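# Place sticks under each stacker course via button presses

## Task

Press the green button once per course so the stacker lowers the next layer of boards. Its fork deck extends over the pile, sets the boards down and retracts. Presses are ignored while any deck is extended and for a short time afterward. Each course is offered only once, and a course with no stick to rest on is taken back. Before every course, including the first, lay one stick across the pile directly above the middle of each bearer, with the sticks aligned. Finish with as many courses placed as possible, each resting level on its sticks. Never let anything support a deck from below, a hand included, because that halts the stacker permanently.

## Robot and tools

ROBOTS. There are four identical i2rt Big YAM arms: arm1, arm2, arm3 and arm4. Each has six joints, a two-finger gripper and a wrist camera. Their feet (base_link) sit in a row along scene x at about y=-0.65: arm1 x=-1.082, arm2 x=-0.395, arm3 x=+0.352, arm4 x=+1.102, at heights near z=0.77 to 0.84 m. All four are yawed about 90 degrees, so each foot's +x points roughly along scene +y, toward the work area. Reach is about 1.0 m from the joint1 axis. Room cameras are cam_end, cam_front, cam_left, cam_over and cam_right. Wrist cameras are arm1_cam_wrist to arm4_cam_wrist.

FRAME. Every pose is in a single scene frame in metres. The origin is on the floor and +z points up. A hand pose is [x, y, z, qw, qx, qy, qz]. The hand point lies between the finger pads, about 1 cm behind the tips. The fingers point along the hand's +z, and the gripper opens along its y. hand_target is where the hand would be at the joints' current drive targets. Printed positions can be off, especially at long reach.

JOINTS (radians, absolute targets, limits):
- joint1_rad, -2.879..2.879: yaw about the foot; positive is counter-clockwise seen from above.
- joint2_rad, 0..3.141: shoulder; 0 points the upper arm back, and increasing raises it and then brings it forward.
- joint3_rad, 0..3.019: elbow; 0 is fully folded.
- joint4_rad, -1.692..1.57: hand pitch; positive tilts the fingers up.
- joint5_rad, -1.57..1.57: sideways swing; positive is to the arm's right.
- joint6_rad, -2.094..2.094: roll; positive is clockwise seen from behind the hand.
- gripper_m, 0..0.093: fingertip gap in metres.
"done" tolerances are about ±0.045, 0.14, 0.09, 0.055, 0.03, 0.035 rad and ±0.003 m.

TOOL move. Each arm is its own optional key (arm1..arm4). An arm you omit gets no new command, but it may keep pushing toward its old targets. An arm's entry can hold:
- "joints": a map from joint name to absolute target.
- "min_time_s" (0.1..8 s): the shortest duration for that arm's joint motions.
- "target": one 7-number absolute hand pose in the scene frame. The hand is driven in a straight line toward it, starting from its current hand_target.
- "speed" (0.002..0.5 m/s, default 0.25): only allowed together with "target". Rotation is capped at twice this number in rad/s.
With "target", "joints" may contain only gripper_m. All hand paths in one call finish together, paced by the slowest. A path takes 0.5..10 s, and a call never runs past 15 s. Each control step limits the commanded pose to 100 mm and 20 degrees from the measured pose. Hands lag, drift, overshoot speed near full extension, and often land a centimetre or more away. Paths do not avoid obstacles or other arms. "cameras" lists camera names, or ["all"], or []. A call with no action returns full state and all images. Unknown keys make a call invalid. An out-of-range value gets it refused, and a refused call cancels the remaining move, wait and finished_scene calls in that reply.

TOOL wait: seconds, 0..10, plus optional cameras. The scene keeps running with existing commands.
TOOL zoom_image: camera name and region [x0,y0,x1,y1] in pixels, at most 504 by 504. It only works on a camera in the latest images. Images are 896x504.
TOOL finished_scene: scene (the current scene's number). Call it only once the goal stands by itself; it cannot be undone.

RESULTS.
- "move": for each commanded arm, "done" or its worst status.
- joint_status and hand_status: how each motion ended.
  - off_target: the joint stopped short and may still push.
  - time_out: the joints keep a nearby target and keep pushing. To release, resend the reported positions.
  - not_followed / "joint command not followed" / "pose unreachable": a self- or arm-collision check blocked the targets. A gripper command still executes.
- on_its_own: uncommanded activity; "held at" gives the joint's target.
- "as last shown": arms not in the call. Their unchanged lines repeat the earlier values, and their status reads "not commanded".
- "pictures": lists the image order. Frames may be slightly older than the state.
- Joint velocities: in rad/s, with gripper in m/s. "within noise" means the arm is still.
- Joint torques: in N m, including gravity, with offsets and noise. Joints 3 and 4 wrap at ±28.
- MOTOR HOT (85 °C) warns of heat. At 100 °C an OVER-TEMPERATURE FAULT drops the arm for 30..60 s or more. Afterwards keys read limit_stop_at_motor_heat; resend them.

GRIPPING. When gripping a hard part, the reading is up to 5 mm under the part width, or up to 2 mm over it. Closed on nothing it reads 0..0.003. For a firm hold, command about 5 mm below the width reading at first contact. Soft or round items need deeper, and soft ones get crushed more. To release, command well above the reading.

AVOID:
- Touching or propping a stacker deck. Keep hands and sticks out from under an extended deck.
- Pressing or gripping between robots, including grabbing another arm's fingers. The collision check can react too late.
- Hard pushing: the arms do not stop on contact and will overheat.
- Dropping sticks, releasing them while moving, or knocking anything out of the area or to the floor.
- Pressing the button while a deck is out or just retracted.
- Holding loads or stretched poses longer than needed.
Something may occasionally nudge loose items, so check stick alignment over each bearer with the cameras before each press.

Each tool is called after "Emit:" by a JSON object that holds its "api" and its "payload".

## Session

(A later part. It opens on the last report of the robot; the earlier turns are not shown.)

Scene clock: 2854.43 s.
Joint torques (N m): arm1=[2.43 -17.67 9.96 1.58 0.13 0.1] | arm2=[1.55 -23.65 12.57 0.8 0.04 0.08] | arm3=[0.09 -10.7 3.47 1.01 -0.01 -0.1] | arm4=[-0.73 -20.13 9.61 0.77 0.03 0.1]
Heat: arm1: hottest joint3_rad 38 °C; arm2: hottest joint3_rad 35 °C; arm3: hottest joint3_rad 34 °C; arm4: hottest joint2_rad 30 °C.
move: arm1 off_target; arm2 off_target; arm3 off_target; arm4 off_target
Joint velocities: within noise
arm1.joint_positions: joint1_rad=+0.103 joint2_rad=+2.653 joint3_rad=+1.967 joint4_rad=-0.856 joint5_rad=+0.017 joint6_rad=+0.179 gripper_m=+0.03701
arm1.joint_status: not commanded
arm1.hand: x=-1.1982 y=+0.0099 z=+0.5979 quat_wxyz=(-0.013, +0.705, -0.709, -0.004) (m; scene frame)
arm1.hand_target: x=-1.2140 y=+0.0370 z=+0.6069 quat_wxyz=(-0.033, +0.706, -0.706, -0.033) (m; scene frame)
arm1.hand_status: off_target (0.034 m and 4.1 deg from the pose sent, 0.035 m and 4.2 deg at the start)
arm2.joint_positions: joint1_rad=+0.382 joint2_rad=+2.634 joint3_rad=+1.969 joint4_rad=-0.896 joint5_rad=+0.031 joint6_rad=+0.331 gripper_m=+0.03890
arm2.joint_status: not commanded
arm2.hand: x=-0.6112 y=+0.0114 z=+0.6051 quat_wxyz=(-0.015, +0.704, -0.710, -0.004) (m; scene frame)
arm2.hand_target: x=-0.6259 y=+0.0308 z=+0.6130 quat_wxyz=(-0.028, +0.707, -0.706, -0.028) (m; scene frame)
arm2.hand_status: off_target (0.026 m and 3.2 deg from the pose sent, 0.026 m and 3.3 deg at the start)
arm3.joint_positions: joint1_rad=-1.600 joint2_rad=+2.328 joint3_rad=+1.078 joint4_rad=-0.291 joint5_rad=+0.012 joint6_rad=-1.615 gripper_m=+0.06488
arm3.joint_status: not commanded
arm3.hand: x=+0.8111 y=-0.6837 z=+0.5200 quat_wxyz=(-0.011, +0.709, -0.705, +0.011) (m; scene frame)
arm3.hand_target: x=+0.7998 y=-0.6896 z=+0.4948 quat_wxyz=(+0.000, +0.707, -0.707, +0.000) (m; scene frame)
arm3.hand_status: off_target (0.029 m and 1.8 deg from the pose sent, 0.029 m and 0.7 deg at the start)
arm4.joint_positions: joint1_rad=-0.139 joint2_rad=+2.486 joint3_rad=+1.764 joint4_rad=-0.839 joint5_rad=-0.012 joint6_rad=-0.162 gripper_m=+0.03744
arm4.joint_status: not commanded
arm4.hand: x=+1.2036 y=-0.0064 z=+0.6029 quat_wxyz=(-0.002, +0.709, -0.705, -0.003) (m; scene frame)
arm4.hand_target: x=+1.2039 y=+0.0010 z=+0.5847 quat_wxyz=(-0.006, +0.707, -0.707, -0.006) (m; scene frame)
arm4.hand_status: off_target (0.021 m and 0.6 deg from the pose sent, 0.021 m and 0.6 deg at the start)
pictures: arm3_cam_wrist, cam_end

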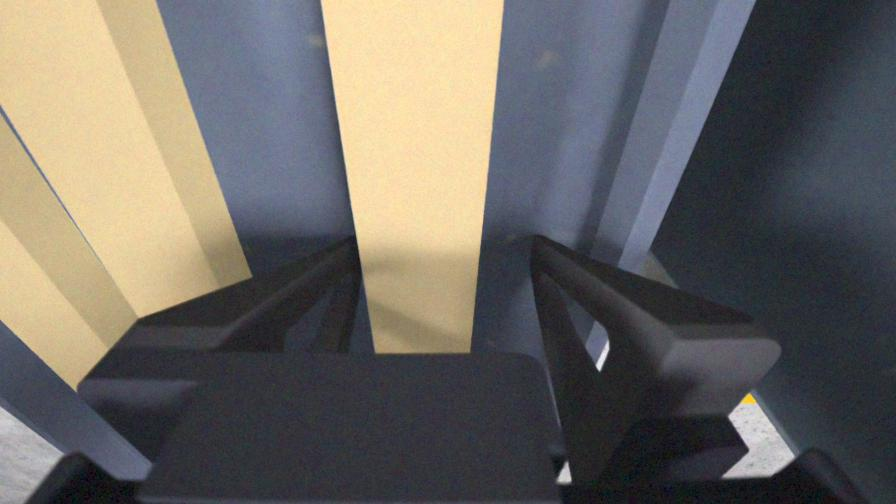

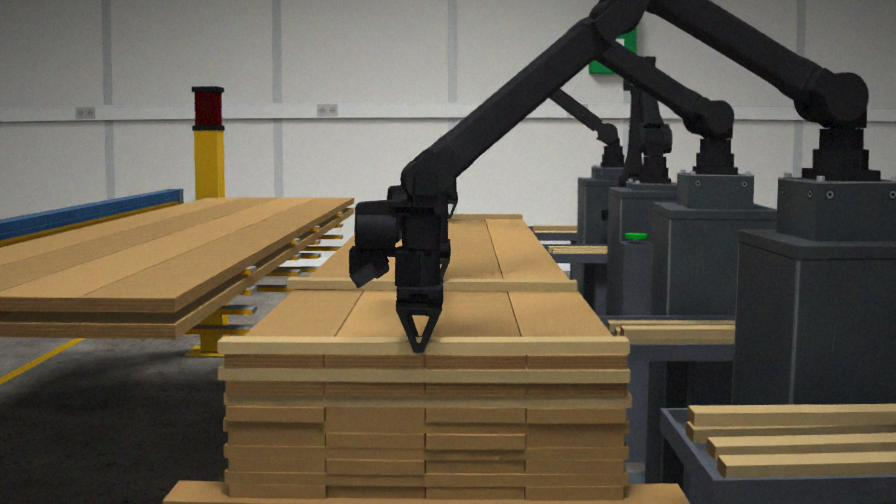

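Emit:
{"api": "move", "payload": {"arm1": {"joints": {"gripper_m": 0.062}}, "arm2": {"joints": {"gripper_m": 0.064}}, "arm4": {"joints": {"gripper_m": 0.062}}, "arm3": {"target": [0.790, -0.690, 0.545, 0, 0.7071, -0.7071, 0], "speed": 0.06}, "cameras": ["arm1_cam_wrist", "arm2_cam_wrist", "arm3_cam_wrist", "arm4_cam_wrist"]}}

Scene clock: 2867.93 s.
Joint torques (N m): arm1=[2.14 -17.73 9.98 0.92 0.12 0.08] | arm2=[1.55 -23.65 12.41 0.53 0.04 0.08] | arm3=[0.03 -16.09 1.94 -0.01 0 -0.1] | arm4=[-0.67 -20.6 9.24 0.46 -0.04 0.09]
Heat: arm1: hottest joint3_rad 38 °C; arm2: hottest joint3_rad 36 °C; arm3: hottest joint3_rad 33 °C; arm4: hottest joint2_rad 29 °C.
move: arm1 done; arm2 done; arm3 done; arm4 done
Joint velocities: within noise
arm1.joint_positions: joint1_rad=+0.105 joint2_rad=+2.655 joint3_rad=+1.967 joint4_rad=-0.844 joint5_rad=+0.017 joint6_rad=+0.180 gripper_m=+0.06195
arm1.joint_status: all done
arm1.hand: x=-1.2002 y=+0.0119 z=+0.5967 quat_wxyz=(-0.016, +0.705, -0.709, -0.008) (m; scene frame)
arm1.hand_target: x=-1.2139 y=+0.0370 z=+0.6067 quat_wxyz=(-0.033, +0.706, -0.706, -0.033) (m; scene frame)
arm1.hand_status: not commanded
arm2.joint_positions: joint1_rad=+0.382 joint2_rad=+2.634 joint3_rad=+1.972 joint4_rad=-0.889 joint5_rad=+0.031 joint6_rad=+0.331 gripper_m=+0.06393
arm2.joint_status: all done
arm2.hand: x=-0.6121 y=+0.0143 z=+0.6059 quat_wxyz=(-0.017, +0.704, -0.710, -0.008) (m; scene frame)
arm2.hand_target: x=-0.6259 y=+0.0308 z=+0.6130 quat_wxyz=(-0.028, +0.707, -0.706, -0.028) (m; scene frame)
arm2.hand_status: not commanded
arm3.joint_positions: joint1_rad=-1.600 joint2_rad=+2.258 joint3_rad=+1.022 joint4_rad=-0.327 joint5_rad=+0.012 joint6_rad=-1.615 gripper_m=+0.06488
arm3.joint_status: not commanded
arm3.hand: x=+0.7941 y=-0.6836 z=+0.5428 quat_wxyz=(-0.003, +0.709, -0.705, +0.003) (m; scene frame)
arm3.hand_target: x=+0.7900 y=-0.6899 z=+0.5450 quat_wxyz=(+0.000, +0.707, -0.707, +0.000) (m; scene frame)
arm3.hand_status: done (0.008 m and 0.6 deg from the pose sent, 0.033 m and 1.8 deg at the start)
arm4.joint_positions: joint1_rad=-0.139 joint2_rad=+2.492 joint3_rad=+1.768 joint4_rad=-0.830 joint5_rad=-0.010 joint6_rad=-0.161 gripper_m=+0.06191
arm4.joint_status: all done
arm4.hand: x=+1.2046 y=-0.0038 z=+0.6004 quat_wxyz=(-0.006, +0.709, -0.706, -0.005) (m; scene frame)
arm4.hand_target: x=+1.2039 y=+0.0009 z=+0.5846 quat_wxyz=(-0.006, +0.707, -0.707, -0.006) (m; scene frame)
arm4.hand_status: not commanded
pictures: arm1_cam_wrist, arm2_cam_wrist, arm3_cam_wrist, arm4_cam_wrist

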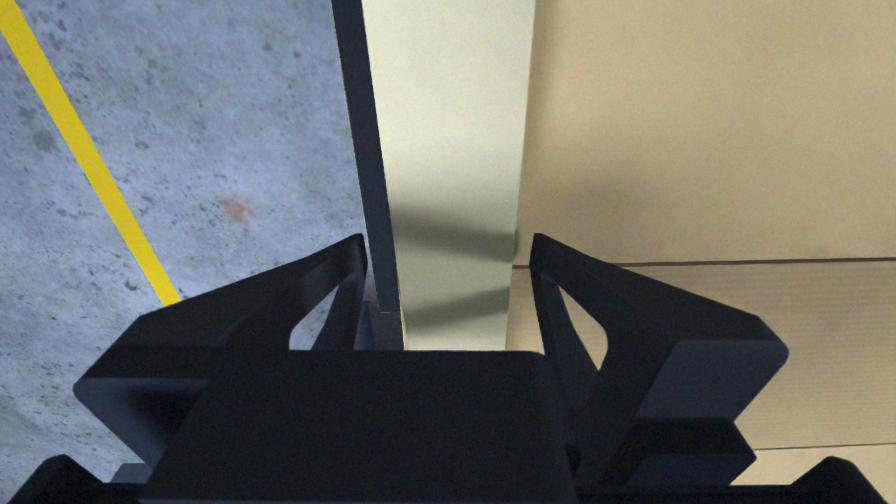

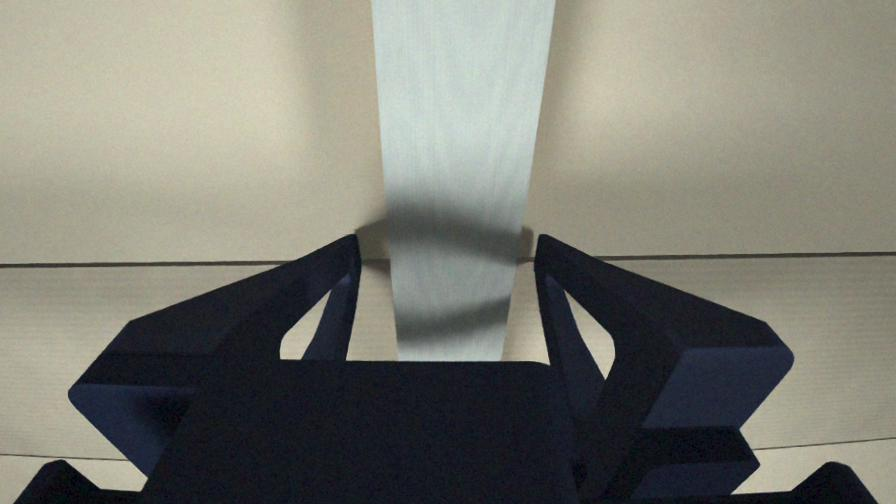

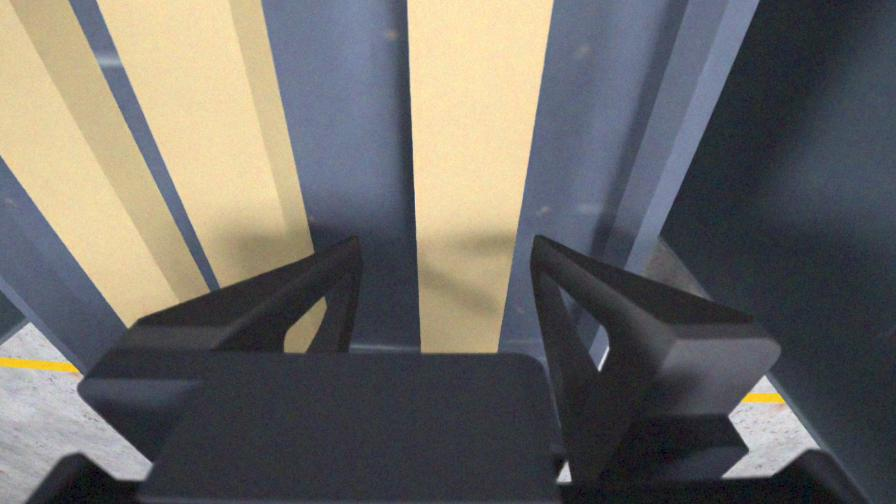

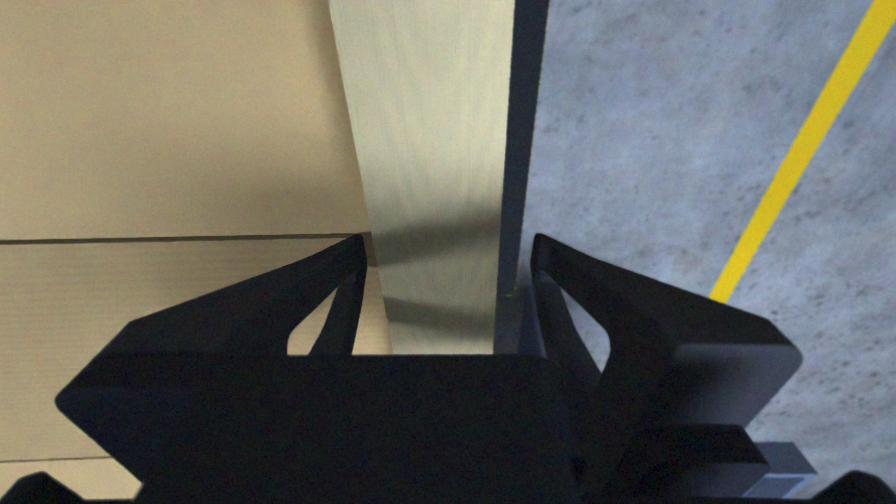

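Emit:
{"api": "move", "payload": {"arm1": {"target": [-1.210, 0.032, 0.72, -0.026, 0.7066, -0.7066, -0.026], "speed": 0.12}, "arm2": {"target": [-0.618, 0.026, 0.72, -0.022, 0.7047, -0.7087, -0.022], "speed": 0.12}, "arm3": {"target": [0.801, -0.690, 0.502, 0, 0.7071, -0.7071, 0], "speed": 0.06}, "arm4": {"target": [1.204, 0.0, 0.72, -0.006, 0.7071, -0.7071, -0.006], "speed": 0.12}, "cameras": ["cam_over", "arm3_cam_wrist"]}}

Emit:
{"api": "zoom_image", "payload": {"camera": "cam_over", "region": [180, 160, 440, 300]}}

Emit:
{"api": "zoom_image", "payload": {"camera": "cam_over", "region": [440, 160, 700, 300]}}

Scene clock: 2905.77 s.
Joint torques (N m): arm1=[1.96 -20.31 6.38 -0.08 0.02 0.05] | arm2=[0.91 -25 8.88 -0.28 -0.15 0.05] | arm3=[0.09 -11.87 3.69 0.87 -0.01 -0.1] | arm4=[-0.91 -23.94 7.77 -0.38 -0.01 0.07]
Heat: arm1: hottest joint3_rad 38 °C; arm2: hottest joint3_rad 36 °C; arm3: hottest joint3_rad 32 °C; arm4: hottest joint2_rad 32 °C.
move: arm1 off_target; arm2 done; arm3 off_target; arm4 done
Joint velocities: within noise
arm1.joint_positions: joint1_rad=+0.105 joint2_rad=+2.490 joint3_rad=+1.967 joint4_rad=-0.972 joint5_rad=+0.017 joint6_rad=+0.180 gripper_m=+0.06195
arm1.joint_status: not commanded
arm1.hand: x=-1.2040 y=+0.0332 z=+0.7076 quat_wxyz=(-0.027, +0.705, -0.708, -0.024) (m; scene frame)
arm1.hand_target: x=-1.2099 y=+0.0320 z=+0.7197 quat_wxyz=(-0.026, +0.707, -0.707, -0.026) (m; scene frame)
arm1.hand_status: off_target (0.014 m and 0.4 deg from the pose sent, 0.125 m and 2.3 deg at the start)
arm2.joint_positions: joint1_rad=+0.382 joint2_rad=+2.465 joint3_rad=+1.966 joint4_rad=-1.013 joint5_rad=+0.031 joint6_rad=+0.331 gripper_m=+0.06393
arm2.joint_status: not commanded
arm2.hand: x=-0.6165 y=+0.0300 z=+0.7174 quat_wxyz=(-0.026, +0.704, -0.710, -0.025) (m; scene frame)
arm2.hand_target: x=-0.6181 y=+0.0261 z=+0.7201 quat_wxyz=(-0.022, +0.705, -0.709, -0.022) (m; scene frame)
arm2.hand_status: done (0.005 m and 0.6 deg from the pose sent, 0.115 m and 1.7 deg at the start)
arm3.joint_positions: joint1_rad=-1.601 joint2_rad=+2.323 joint3_rad=+1.067 joint4_rad=-0.301 joint5_rad=+0.012 joint6_rad=-1.615 gripper_m=+0.06488
arm3.joint_status: not commanded
arm3.hand: x=+0.8032 y=-0.6838 z=+0.5205 quat_wxyz=(-0.005, +0.709, -0.705, +0.004) (m; scene frame)
arm3.hand_target: x=+0.8003 y=-0.6898 z=+0.5028 quat_wxyz=(+0.000, +0.707, -0.707, +0.000) (m; scene frame)
arm3.hand_status: off_target (0.020 m and 0.8 deg from the pose sent, 0.042 m and 0.6 deg at the start)
arm4.joint_positions: joint1_rad=-0.139 joint2_rad=+2.311 joint3_rad=+1.767 joint4_rad=-1.004 joint5_rad=-0.011 joint6_rad=-0.161 gripper_m=+0.06191
arm4.joint_status: not commanded
arm4.hand: x=+1.2043 y=+0.0014 z=+0.7146 quat_wxyz=(-0.008, +0.709, -0.706, -0.007) (m; scene frame)
arm4.hand_target: x=+1.2041 y=+0.0000 z=+0.7198 quat_wxyz=(-0.006, +0.707, -0.707, -0.006) (m; scene frame)
arm4.hand_status: done (0.006 m and 0.3 deg from the pose sent, 0.120 m and 0.3 deg at the start)
pictures: arm3_cam_wrist, cam_over

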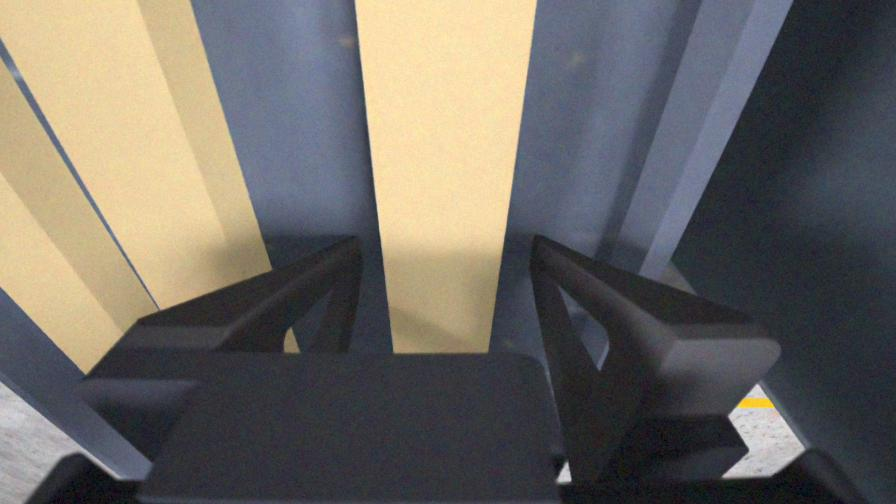

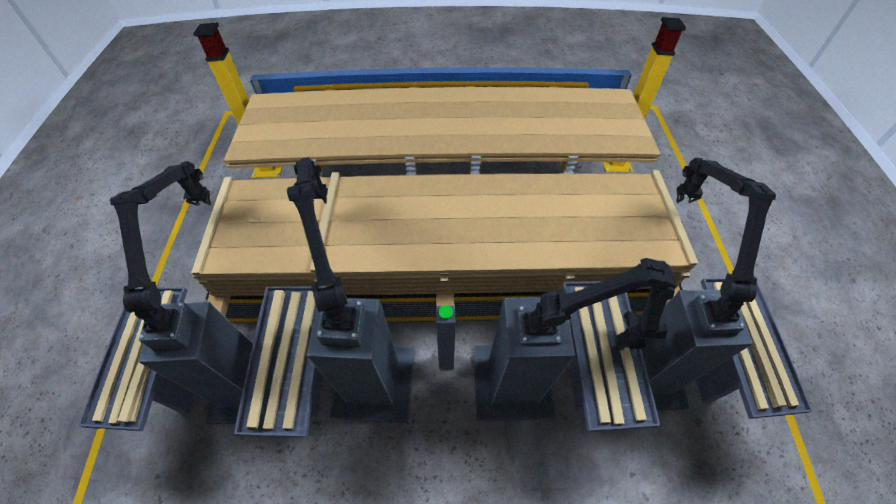

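Scaled by 1.938.

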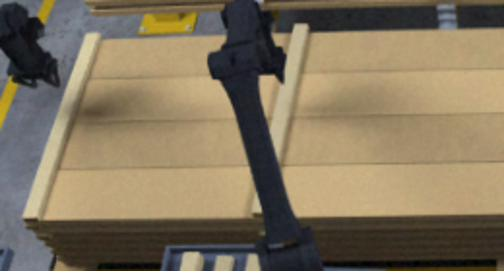

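Scaled by 1.938.

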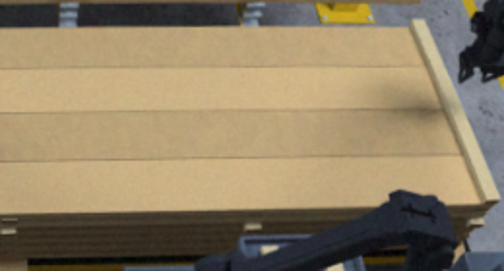

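Emit:
{"api": "zoom_image", "payload": {"camera": "cam_over", "region": [635, 160, 705, 212]}}

Emit:
{"api": "zoom_image", "payload": {"camera": "cam_over", "region": [650, 225, 720, 277]}}

Emit:
{"api": "zoom_image", "payload": {"camera": "cam_over", "region": [190, 165, 260, 217]}}

Emit:
{"api": "zoom_image", "payload": {"camera": "cam_over", "region": [180, 235, 250, 287]}}

Scaled by 7.200.

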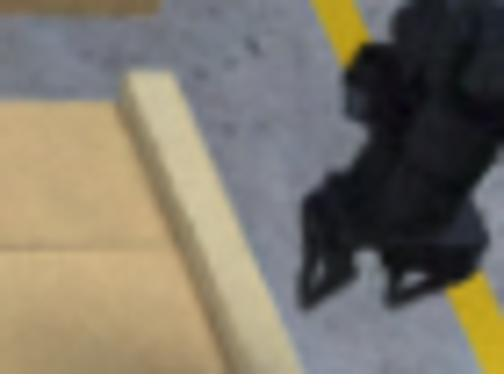

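Scaled by 7.200.

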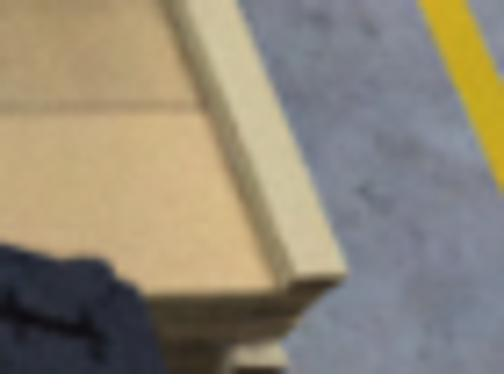

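Scaled by 7.200.

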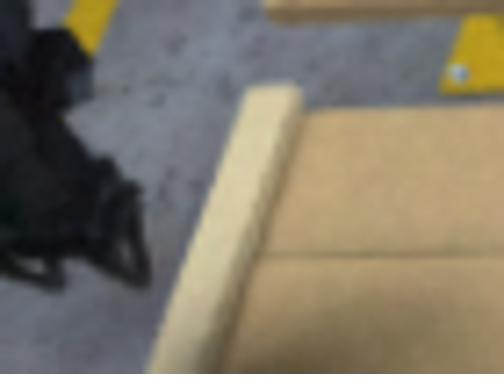

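Scaled by 7.200.

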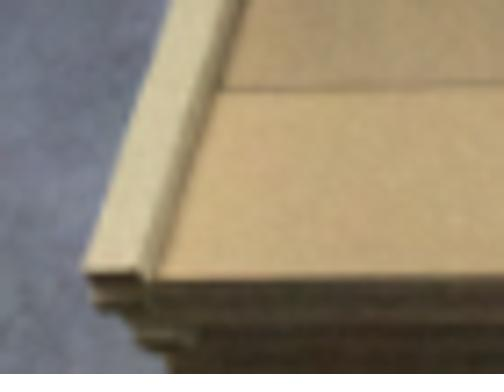

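Emit:
{"api": "move", "payload": {"arm1": {"target": [-1.40, -0.45, 0.76, 0, 0.7071, -0.7071, 0], "speed": 0.25}, "arm2": {"target": [-0.69, -0.45, 0.78, 0, 0.7071, -0.7071, 0], "speed": 0.25}, "arm3": {"target": [0.801, -0.690, 0.490, 0, 0.7071, -0.7071, 0], "speed": 0.05}, "arm4": {"target": [1.44, -0.45, 0.76, 0, 0.7071, -0.7071, 0], "speed": 0.25}, "cameras": ["cam_over", "arm3_cam_wrist"]}}

Emit:
{"api": "zoom_image", "payload": {"camera": "cam_over", "region": [310, 160, 380, 212]}}

Emit:
{"api": "zoom_image", "payload": {"camera": "cam_over", "region": [290, 230, 360, 282]}}

Scene clock: 3019.03 s.
Joint torques (N m): arm1=[1.73 -9.99 3.69 0.8 0.3 0.12] | arm2=[1.26 -11.99 5.89 0.29 0.11 0.18] | arm3=[0.09 -9.99 3.81 1.05 -0.02 -0.1] | arm4=[-1.32 -13.92 6 0.09 -0.1 -0.04]
Heat: arm1: hottest joint2_rad 39 °C; arm2: hottest joint2_rad 35 °C; arm3: hottest joint3_rad 32 °C; arm4: hottest joint2_rad 35 °C.
move: arm1 done; arm2 done; arm3 off_target; arm4 done
Joint velocities: within noise
arm1.joint_positions: joint1_rad=+0.893 joint2_rad=+1.818 joint3_rad=+0.824 joint4_rad=-0.594 joint5_rad=+0.001 joint6_rad=+0.957 gripper_m=+0.06195
arm1.joint_status: not commanded
arm1.hand: x=-1.3978 y=-0.4500 z=+0.7555 quat_wxyz=(+0.000, +0.710, -0.704, +0.011) (m; scene frame)
arm1.hand_target: x=-1.4000 y=-0.4499 z=+0.7599 quat_wxyz=(+0.000, +0.707, -0.707, +0.000) (m; scene frame)
arm1.hand_status: done (0.005 m and 1.3 deg from the pose sent, 0.524 m and 4.1 deg at the start)
arm2.joint_positions: joint1_rad=+1.035 joint2_rad=+1.674 joint3_rad=+0.750 joint4_rad=-0.670 joint5_rad=-0.003 joint6_rad=+0.973 gripper_m=+0.06393
arm2.joint_status: not commanded
arm2.hand: x=-0.6881 y=-0.4475 z=+0.7784 quat_wxyz=(+0.001, +0.709, -0.706, +0.006) (m; scene frame)
arm2.hand_target: x=-0.6900 y=-0.4501 z=+0.7800 quat_wxyz=(+0.000, +0.707, -0.707, +0.000) (m; scene frame)
arm2.hand_status: done (0.004 m and 0.7 deg from the pose sent, 0.490 m and 4.1 deg at the start)
arm3.joint_positions: joint1_rad=-1.601 joint2_rad=+2.328 joint3_rad=+1.075 joint4_rad=-0.287 joint5_rad=+0.012 joint6_rad=-1.615 gripper_m=+0.06488
arm3.joint_status: not commanded
arm3.hand: x=+0.8100 y=-0.6841 z=+0.5196 quat_wxyz=(-0.011, +0.709, -0.705, +0.011) (m; scene frame)
arm3.hand_target: x=+0.7992 y=-0.6896 z=+0.4919 quat_wxyz=(+0.000, +0.707, -0.707, +0.000) (m; scene frame)
arm3.hand_status: off_target (0.032 m and 1.8 deg from the pose sent, 0.031 m and 0.8 deg at the start)
arm4.joint_positions: joint1_rad=-1.012 joint2_rad=+1.724 joint3_rad=+0.862 joint4_rad=-0.728 joint5_rad=-0.006 joint6_rad=-1.028 gripper_m=+0.06191
arm4.joint_status: not commanded
arm4.hand: x=+1.4365 y=-0.4488 z=+0.7562 quat_wxyz=(+0.007, +0.706, -0.708, -0.001) (m; scene frame)
arm4.hand_target: x=+1.4400 y=-0.4500 z=+0.7600 quat_wxyz=(+0.000, +0.707, -0.707, +0.000) (m; scene frame)
arm4.hand_status: done (0.005 m and 0.8 deg from the pose sent, 0.511 m and 1.2 deg at the start)
pictures: arm3_cam_wrist, cam_over

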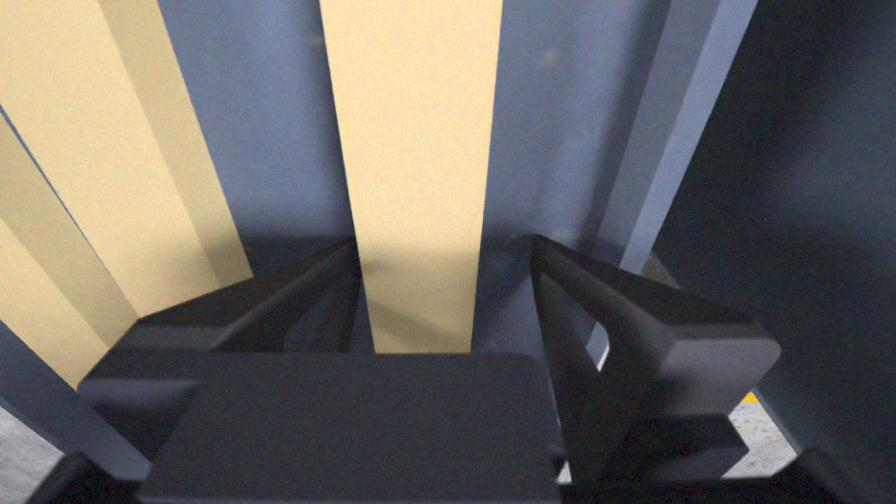

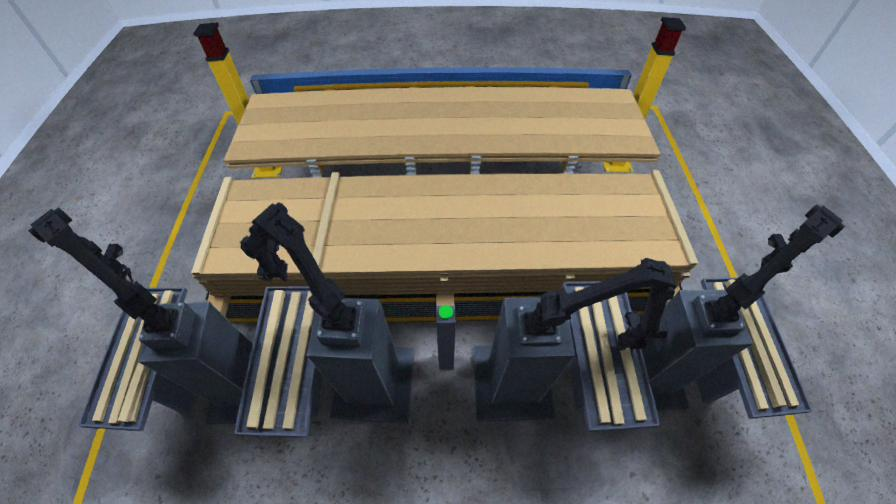

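Scaled by 7.200.

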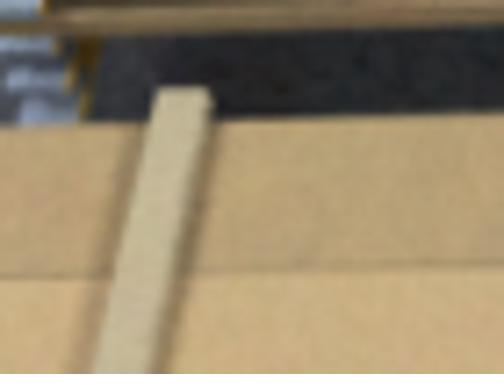

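Scaled by 7.200.

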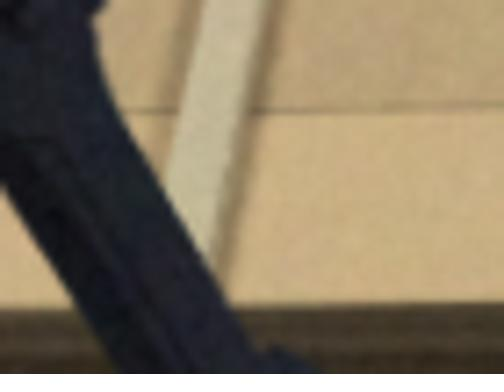

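Emit:
{"api": "move", "payload": {"arm3": {"target": [0.797, -0.690, 0.525, 0, 0.7071, -0.7071, 0], "speed": 0.05}, "arm1": {"target": [-1.35, -0.68, 0.70, 0, 0.7071, -0.7071, 0], "speed": 0.2}, "arm2": {"target": [-0.72, -0.68, 0.70, 0, 0.7071, -0.7071, 0], "speed": 0.2}, "arm4": {"target": [1.41, -0.68, 0.70, 0, 0.7071, -0.7071, 0], "speed": 0.2}, "cameras": ["arm1_cam_wrist", "arm2_cam_wrist", "arm3_cam_wrist", "arm4_cam_wrist"]}}

Scene clock: 3041.07 s.
Joint torques (N m): arm1=[2.37 -5.19 1.35 0.85 0.3 0.1] | arm2=[1.26 -10.11 5.87 0.35 0.13 0.18] | arm3=[0.15 -16.91 1.74 -0.01 -0.01 -0.11] | arm4=[-1.85 -9.41 4.11 0.39 -0.11 -0.06]
Heat: arm1: hottest joint2_rad 35 °C; arm2: hottest joint2_rad 32 °C; arm3: hottest joint3_rad 31 °C; arm4: hottest joint2_rad 32 °C.
move: arm1 done; arm2 off_target; arm3 done; arm4 done
Joint velocities: within noise
arm1.joint_positions: joint1_rad=+1.531 joint2_rad=+1.830 joint3_rad=+0.485 joint4_rad=-0.224 joint5_rad=+0.003 joint6_rad=+1.601 gripper_m=+0.06195
arm1.joint_status: not commanded
arm1.hand: x=-1.3529 y=-0.6776 z=+0.7029 quat_wxyz=(+0.002, +0.707, -0.707, +0.001) (m; scene frame)
arm1.hand_target: x=-1.3499 y=-0.6799 z=+0.7001 quat_wxyz=(+0.000, +0.707, -0.707, +0.000) (m; scene frame)
arm1.hand_status: done (0.005 m and 0.2 deg from the pose sent, 0.241 m and 1.3 deg at the start)
arm2.joint_positions: joint1_rad=+1.725 joint2_rad=+1.840 joint3_rad=+0.620 joint4_rad=-0.385 joint5_rad=-0.012 joint6_rad=+1.664 gripper_m=+0.06393
arm2.joint_status: not commanded
arm2.hand: x=-0.7058 y=-0.6755 z=+0.7005 quat_wxyz=(-0.008, +0.708, -0.706, +0.009) (m; scene frame)
arm2.hand_target: x=-0.7197 y=-0.6800 z=+0.7004 quat_wxyz=(+0.000, +0.707, -0.707, +0.000) (m; scene frame)
arm2.hand_status: off_target (0.015 m and 1.4 deg from the pose sent, 0.248 m and 0.7 deg at the start)
arm3.joint_positions: joint1_rad=-1.601 joint2_rad=+2.321 joint3_rad=+1.062 joint4_rad=-0.306 joint5_rad=+0.012 joint6_rad=-1.615 gripper_m=+0.06488
arm3.joint_status: not commanded
arm3.hand: x=+0.7998 y=-0.6837 z=+0.5209 quat_wxyz=(-0.002, +0.709, -0.705, +0.002) (m; scene frame)
arm3.hand_target: x=+0.7969 y=-0.6899 z=+0.5249 quat_wxyz=(+0.000, +0.707, -0.707, +0.000) (m; scene frame)
arm3.hand_status: done (0.008 m and 0.4 deg from the pose sent, 0.015 m and 1.8 deg at the start)
arm4.joint_positions: joint1_rad=-1.635 joint2_rad=+1.713 joint3_rad=+0.600 joint4_rad=-0.460 joint5_rad=-0.001 joint6_rad=-1.656 gripper_m=+0.06191
arm4.joint_status: not commanded
arm4.hand: x=+1.4121 y=-0.6762 z=+0.7054 quat_wxyz=(-0.001, +0.708, -0.706, +0.003) (m; scene frame)
arm4.hand_target: x=+1.4100 y=-0.6799 z=+0.7002 quat_wxyz=(+0.000, +0.707, -0.707, +0.000) (m; scene frame)
arm4.hand_status: done (0.007 m and 0.4 deg from the pose sent, 0.239 m and 0.8 deg at the start)
pictures: arm1_cam_wrist, arm2_cam_wrist, arm3_cam_wrist, arm4_cam_wrist

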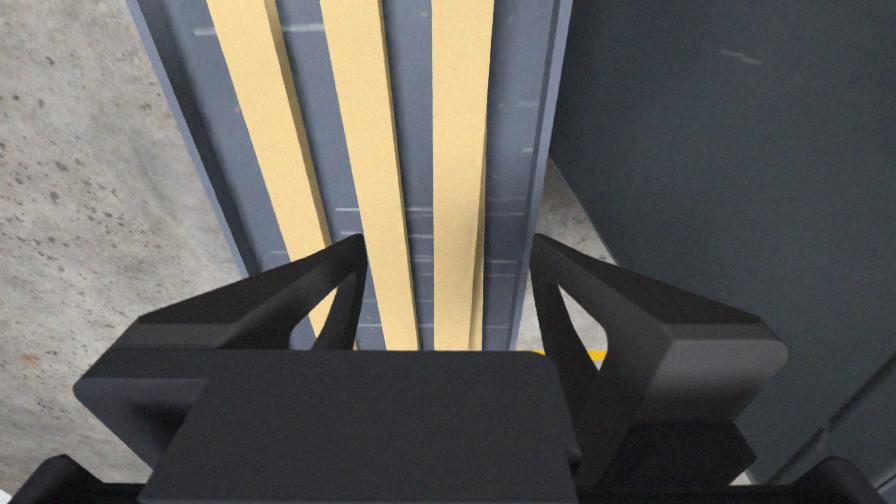

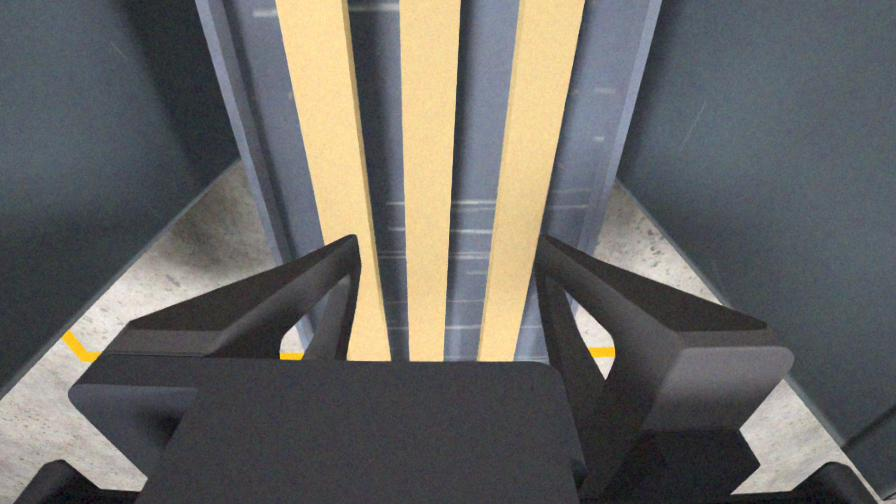

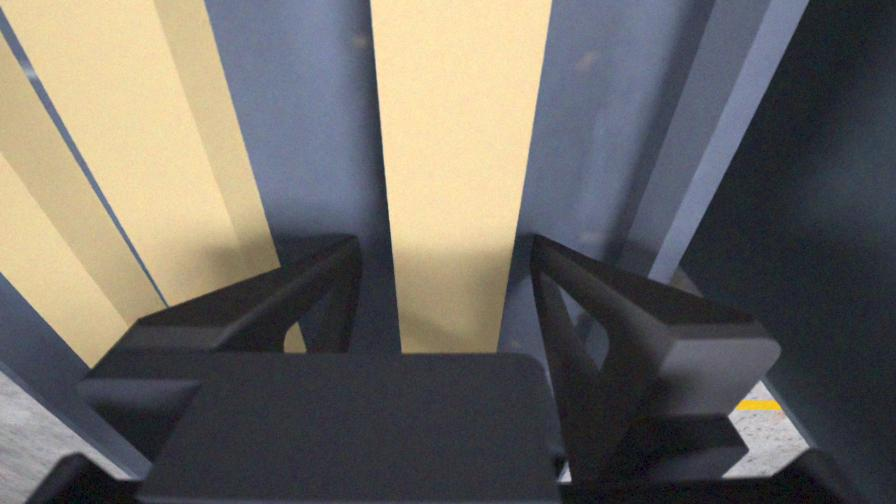

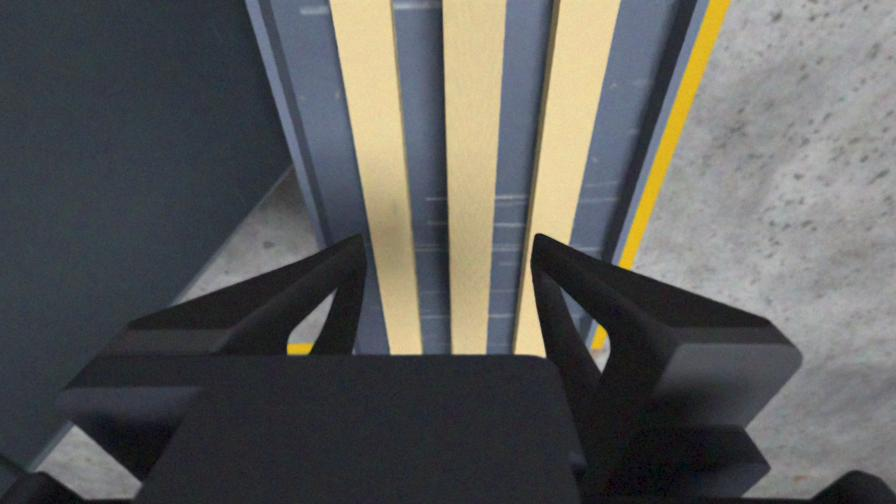

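Emit:
{"api": "move", "payload": {"arm1": {"target": [-1.347, -0.69, 0.575, 0, 0.7071, -0.7071, 0], "speed": 0.12}, "arm2": {"target": [-0.787, -0.69, 0.575, 0, 0.7071, -0.7071, 0], "speed": 0.12}, "arm3": {"joints": {"gripper_m": 0.031}}, "arm4": {"target": [1.434, -0.69, 0.565, 0, 0.7071, -0.7071, 0], "speed": 0.12}, "cameras": ["arm1_cam_wrist", "arm2_cam_wrist", "arm3_cam_wrist", "arm4_cam_wrist"]}}

Scene clock: 3075.70 s.
Joint torques (N m): arm1=[2.26 -7.3 -0.69 0.73 0.3 0.11] | arm2=[1.32 -14.04 3.48 0.35 0.13 0.18] | arm3=[0.03 -16.79 1.74 0.01 -0.01 -0.1] | arm4=[-1.9 -12.28 1.96 0.38 -0.1 -0.06]
Heat: arm1: hottest joint2_rad 32 °C; arm2: hottest joint2_rad 31 °C; arm3: hottest joint3_rad 30 °C; arm4: hottest joint2_rad 29 °C.
move: arm1 done; arm2 done; arm3 off_target; arm4 done
Joint velocities: within noise
arm1.joint_positions: joint1_rad=+1.565 joint2_rad=+2.334 joint3_rad=+0.581 joint4_rad=+0.169 joint5_rad=+0.003 joint6_rad=+1.637 gripper_m=+0.06195
arm1.joint_status: not commanded
arm1.hand: x=-1.3417 y=-0.6866 z=+0.5775 quat_wxyz=(-0.004, +0.706, -0.708, +0.006) (m; scene frame)
arm1.hand_target: x=-1.3469 y=-0.6900 z=+0.5751 quat_wxyz=(+0.000, +0.707, -0.707, +0.000) (m; scene frame)
arm1.hand_status: done (0.007 m and 0.9 deg from the pose sent, 0.129 m and 0.2 deg at the start)
arm2.joint_positions: joint1_rad=+1.733 joint2_rad=+2.285 joint3_rad=+0.895 joint4_rad=-0.205 joint5_rad=-0.012 joint6_rad=+1.673 gripper_m=+0.06393
arm2.joint_status: not commanded
arm2.hand: x=-0.7793 y=-0.6847 z=+0.5787 quat_wxyz=(-0.004, +0.707, -0.707, +0.006) (m; scene frame)
arm2.hand_target: x=-0.7869 y=-0.6900 z=+0.5752 quat_wxyz=(+0.000, +0.707, -0.707, +0.000) (m; scene frame)
arm2.hand_status: done (0.010 m and 0.9 deg from the pose sent, 0.150 m and 1.4 deg at the start)
arm3.joint_positions: joint1_rad=-1.601 joint2_rad=+2.320 joint3_rad=+1.062 joint4_rad=-0.306 joint5_rad=+0.012 joint6_rad=-1.616 gripper_m=+0.03714
arm3.joint_status: gripper_m off_target (ended at +0.03716, target +0.03100)
arm3.hand: x=+0.7999 y=-0.6837 z=+0.5210 quat_wxyz=(-0.002, +0.709, -0.705, +0.002) (m; scene frame)
arm3.hand_target: x=+0.7969 y=-0.6899 z=+0.5248 quat_wxyz=(+0.000, +0.707, -0.707, +0.000) (m; scene frame)
arm3.hand_status: not commanded
arm4.joint_positions: joint1_rad=-1.657 joint2_rad=+2.195 joint3_rad=+0.716 joint4_rad=-0.105 joint5_rad=-0.001 joint6_rad=-1.678 gripper_m=+0.06191
arm4.joint_status: not commanded
arm4.hand: x=+1.4317 y=-0.6855 z=+0.5703 quat_wxyz=(+0.002, +0.708, -0.706, -0.001) (m; scene frame)
arm4.hand_target: x=+1.4338 y=-0.6900 z=+0.5652 quat_wxyz=(+0.000, +0.707, -0.707, +0.000) (m; scene frame)
arm4.hand_status: done (0.007 m and 0.3 deg from the pose sent, 0.143 m and 0.4 deg at the start)
pictures: arm1_cam_wrist, arm2_cam_wrist, arm3_cam_wrist, arm4_cam_wrist

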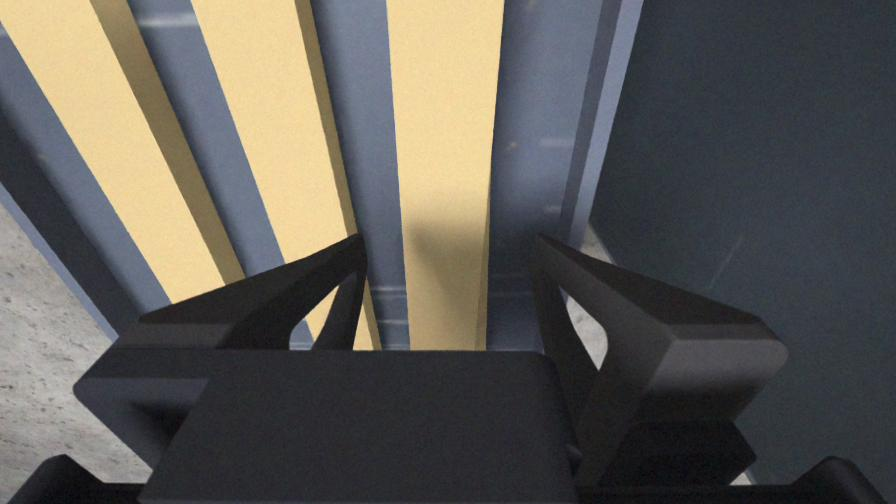

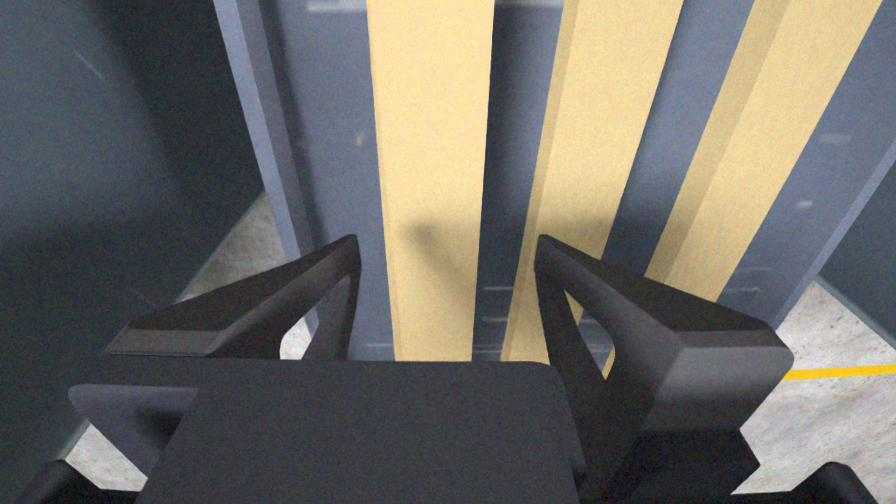

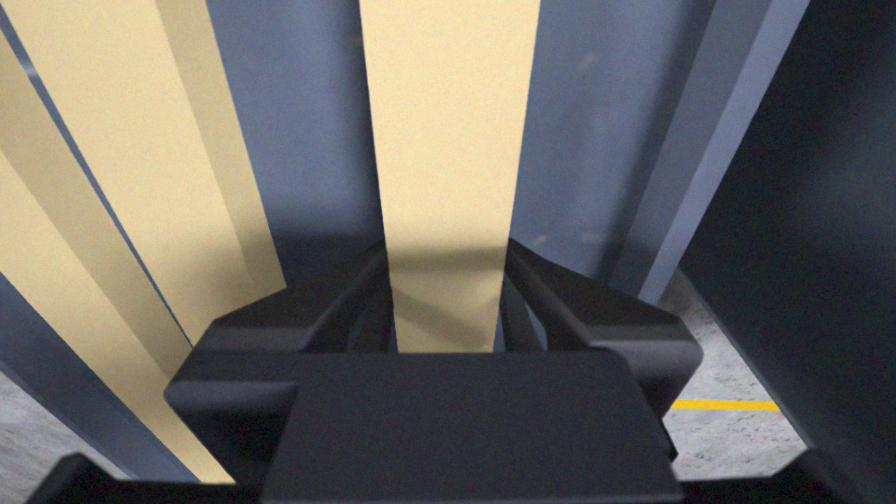

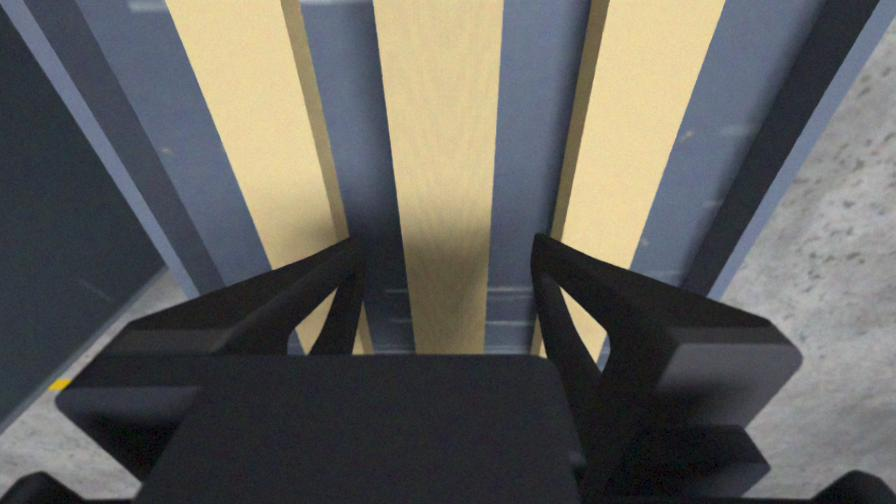

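Emit:
{"api": "move", "payload": {"arm1": {"target": [-1.347, -0.69, 0.526, 0, 0.7071, -0.7071, 0], "speed": 0.08}, "arm2": {"target": [-0.793, -0.69, 0.526, 0, 0.7071, -0.7071, 0], "speed": 0.08}, "arm3": {"target": [0.800, -0.688, 0.60, 0, 0.7071, -0.7071, 0], "speed": 0.08}, "arm4": {"target": [1.434, -0.69, 0.515, 0, 0.7071, -0.7071, 0], "speed": 0.08}, "cameras": ["arm1_cam_wrist", "arm2_cam_wrist", "arm3_cam_wrist", "arm4_cam_wrist"]}}

Scene clock: 3089.83 s.
Joint torques (N m): arm1=[2.2 -7.65 -1.35 0.73 0.31 0.1] | arm2=[1.2 -14.68 2.56 0.39 0.13 0.17] | arm3=[0.62 -16.73 2.97 -0.06 -0.01 -0.03] | arm4=[-1.85 -12.81 0.83 0.39 -0.11 -0.04]
Heat: arm1: hottest joint2_rad 31 °C; arm2: hottest joint2_rad 30 °C; arm3: hottest joint3_rad 30 °C; arm4: hottest joint2_rad 28 °C.
move: arm1 done; arm2 done; arm3 done; arm4 done
Joint velocities: within noise
arm1.joint_positions: joint1_rad=+1.565 joint2_rad=+2.506 joint3_rad=+0.662 joint4_rad=+0.260 joint5_rad=+0.003 joint6_rad=+1.637 gripper_m=+0.06195
arm1.joint_status: not commanded
arm1.hand: x=-1.3421 y=-0.6870 z=+0.5290 quat_wxyz=(-0.004, +0.706, -0.708, +0.006) (m; scene frame)
arm1.hand_target: x=-1.3469 y=-0.6900 z=+0.5261 quat_wxyz=(+0.000, +0.707, -0.707, +0.000) (m; scene frame)
arm1.hand_status: done (0.006 m and 0.8 deg from the pose sent, 0.052 m and 0.9 deg at the start)
arm2.joint_positions: joint1_rad=+1.733 joint2_rad=+2.426 joint3_rad=+0.974 joint4_rad=-0.140 joint5_rad=-0.012 joint6_rad=+1.673 gripper_m=+0.06393
arm2.joint_status: not commanded
arm2.hand: x=-0.7877 y=-0.6852 z=+0.5305 quat_wxyz=(-0.003, +0.707, -0.707, +0.005) (m; scene frame)
arm2.hand_target: x=-0.7929 y=-0.6900 z=+0.5262 quat_wxyz=(+0.000, +0.707, -0.707, +0.000) (m; scene frame)
arm2.hand_status: done (0.008 m and 0.7 deg from the pose sent, 0.055 m and 0.9 deg at the start)
arm3.joint_positions: joint1_rad=-1.601 joint2_rad=+2.137 joint3_rad=+1.019 joint4_rad=-0.455 joint5_rad=+0.012 joint6_rad=-1.616 gripper_m=+0.03714
arm3.joint_status: not commanded
arm3.hand: x=+0.8004 y=-0.6847 z=+0.5933 quat_wxyz=(+0.000, +0.709, -0.705, -0.001) (m; scene frame)
arm3.hand_target: x=+0.8000 y=-0.6879 z=+0.5998 quat_wxyz=(+0.000, +0.707, -0.707, +0.000) (m; scene frame)
arm3.hand_status: done (0.007 m and 0.4 deg from the pose sent, 0.079 m and 0.5 deg at the start)
arm4.joint_positions: joint1_rad=-1.657 joint2_rad=+2.355 joint3_rad=+0.779 joint4_rad=-0.003 joint5_rad=-0.001 joint6_rad=-1.678 gripper_m=+0.06191
arm4.joint_status: not commanded
arm4.hand: x=+1.4354 y=-0.6860 z=+0.5212 quat_wxyz=(+0.000, +0.708, -0.706, +0.001) (m; scene frame)
arm4.hand_target: x=+1.4338 y=-0.6899 z=+0.5152 quat_wxyz=(+0.000, +0.707, -0.707, +0.000) (m; scene frame)
arm4.hand_status: done (0.007 m and 0.2 deg from the pose sent, 0.056 m and 0.3 deg at the start)
pictures: arm1_cam_wrist, arm2_cam_wrist, arm3_cam_wrist, arm4_cam_wrist

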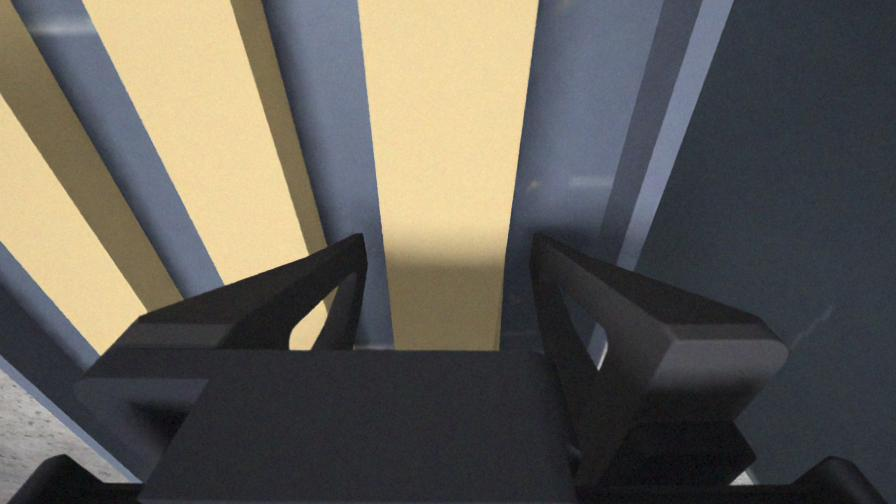

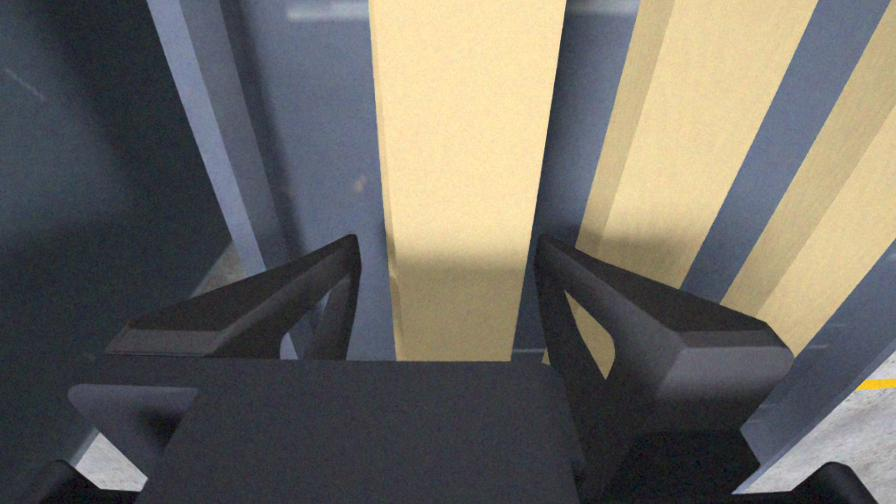

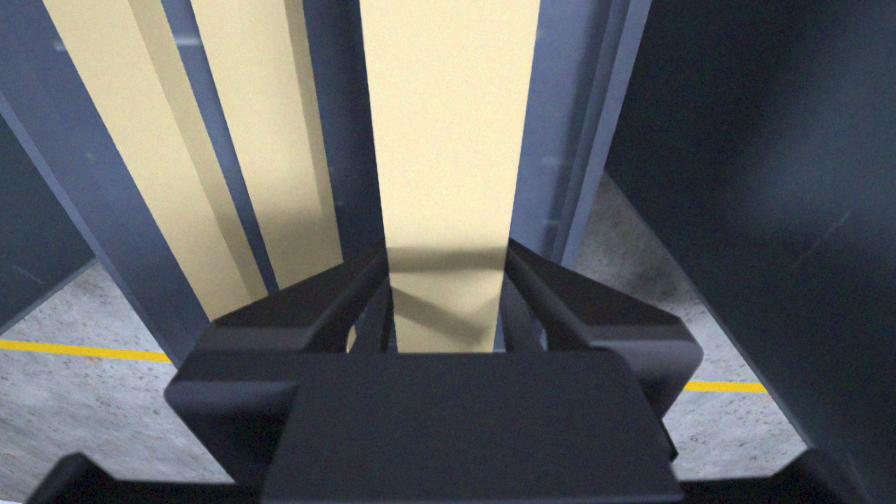

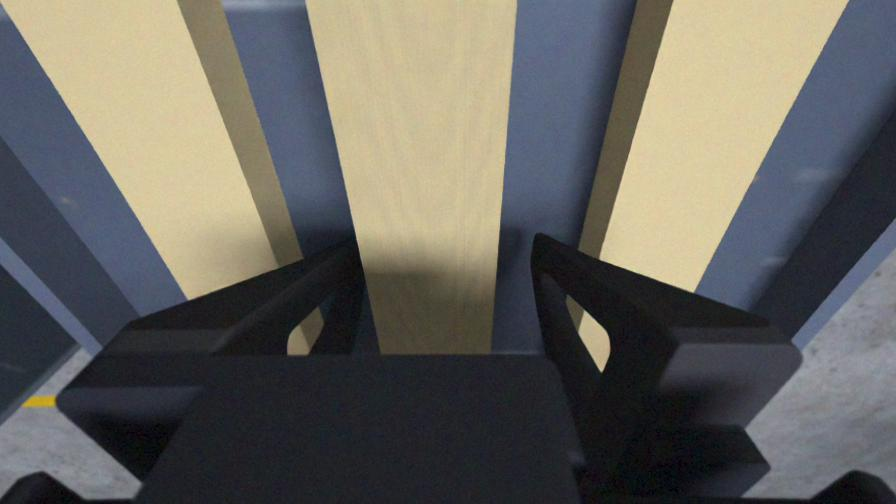

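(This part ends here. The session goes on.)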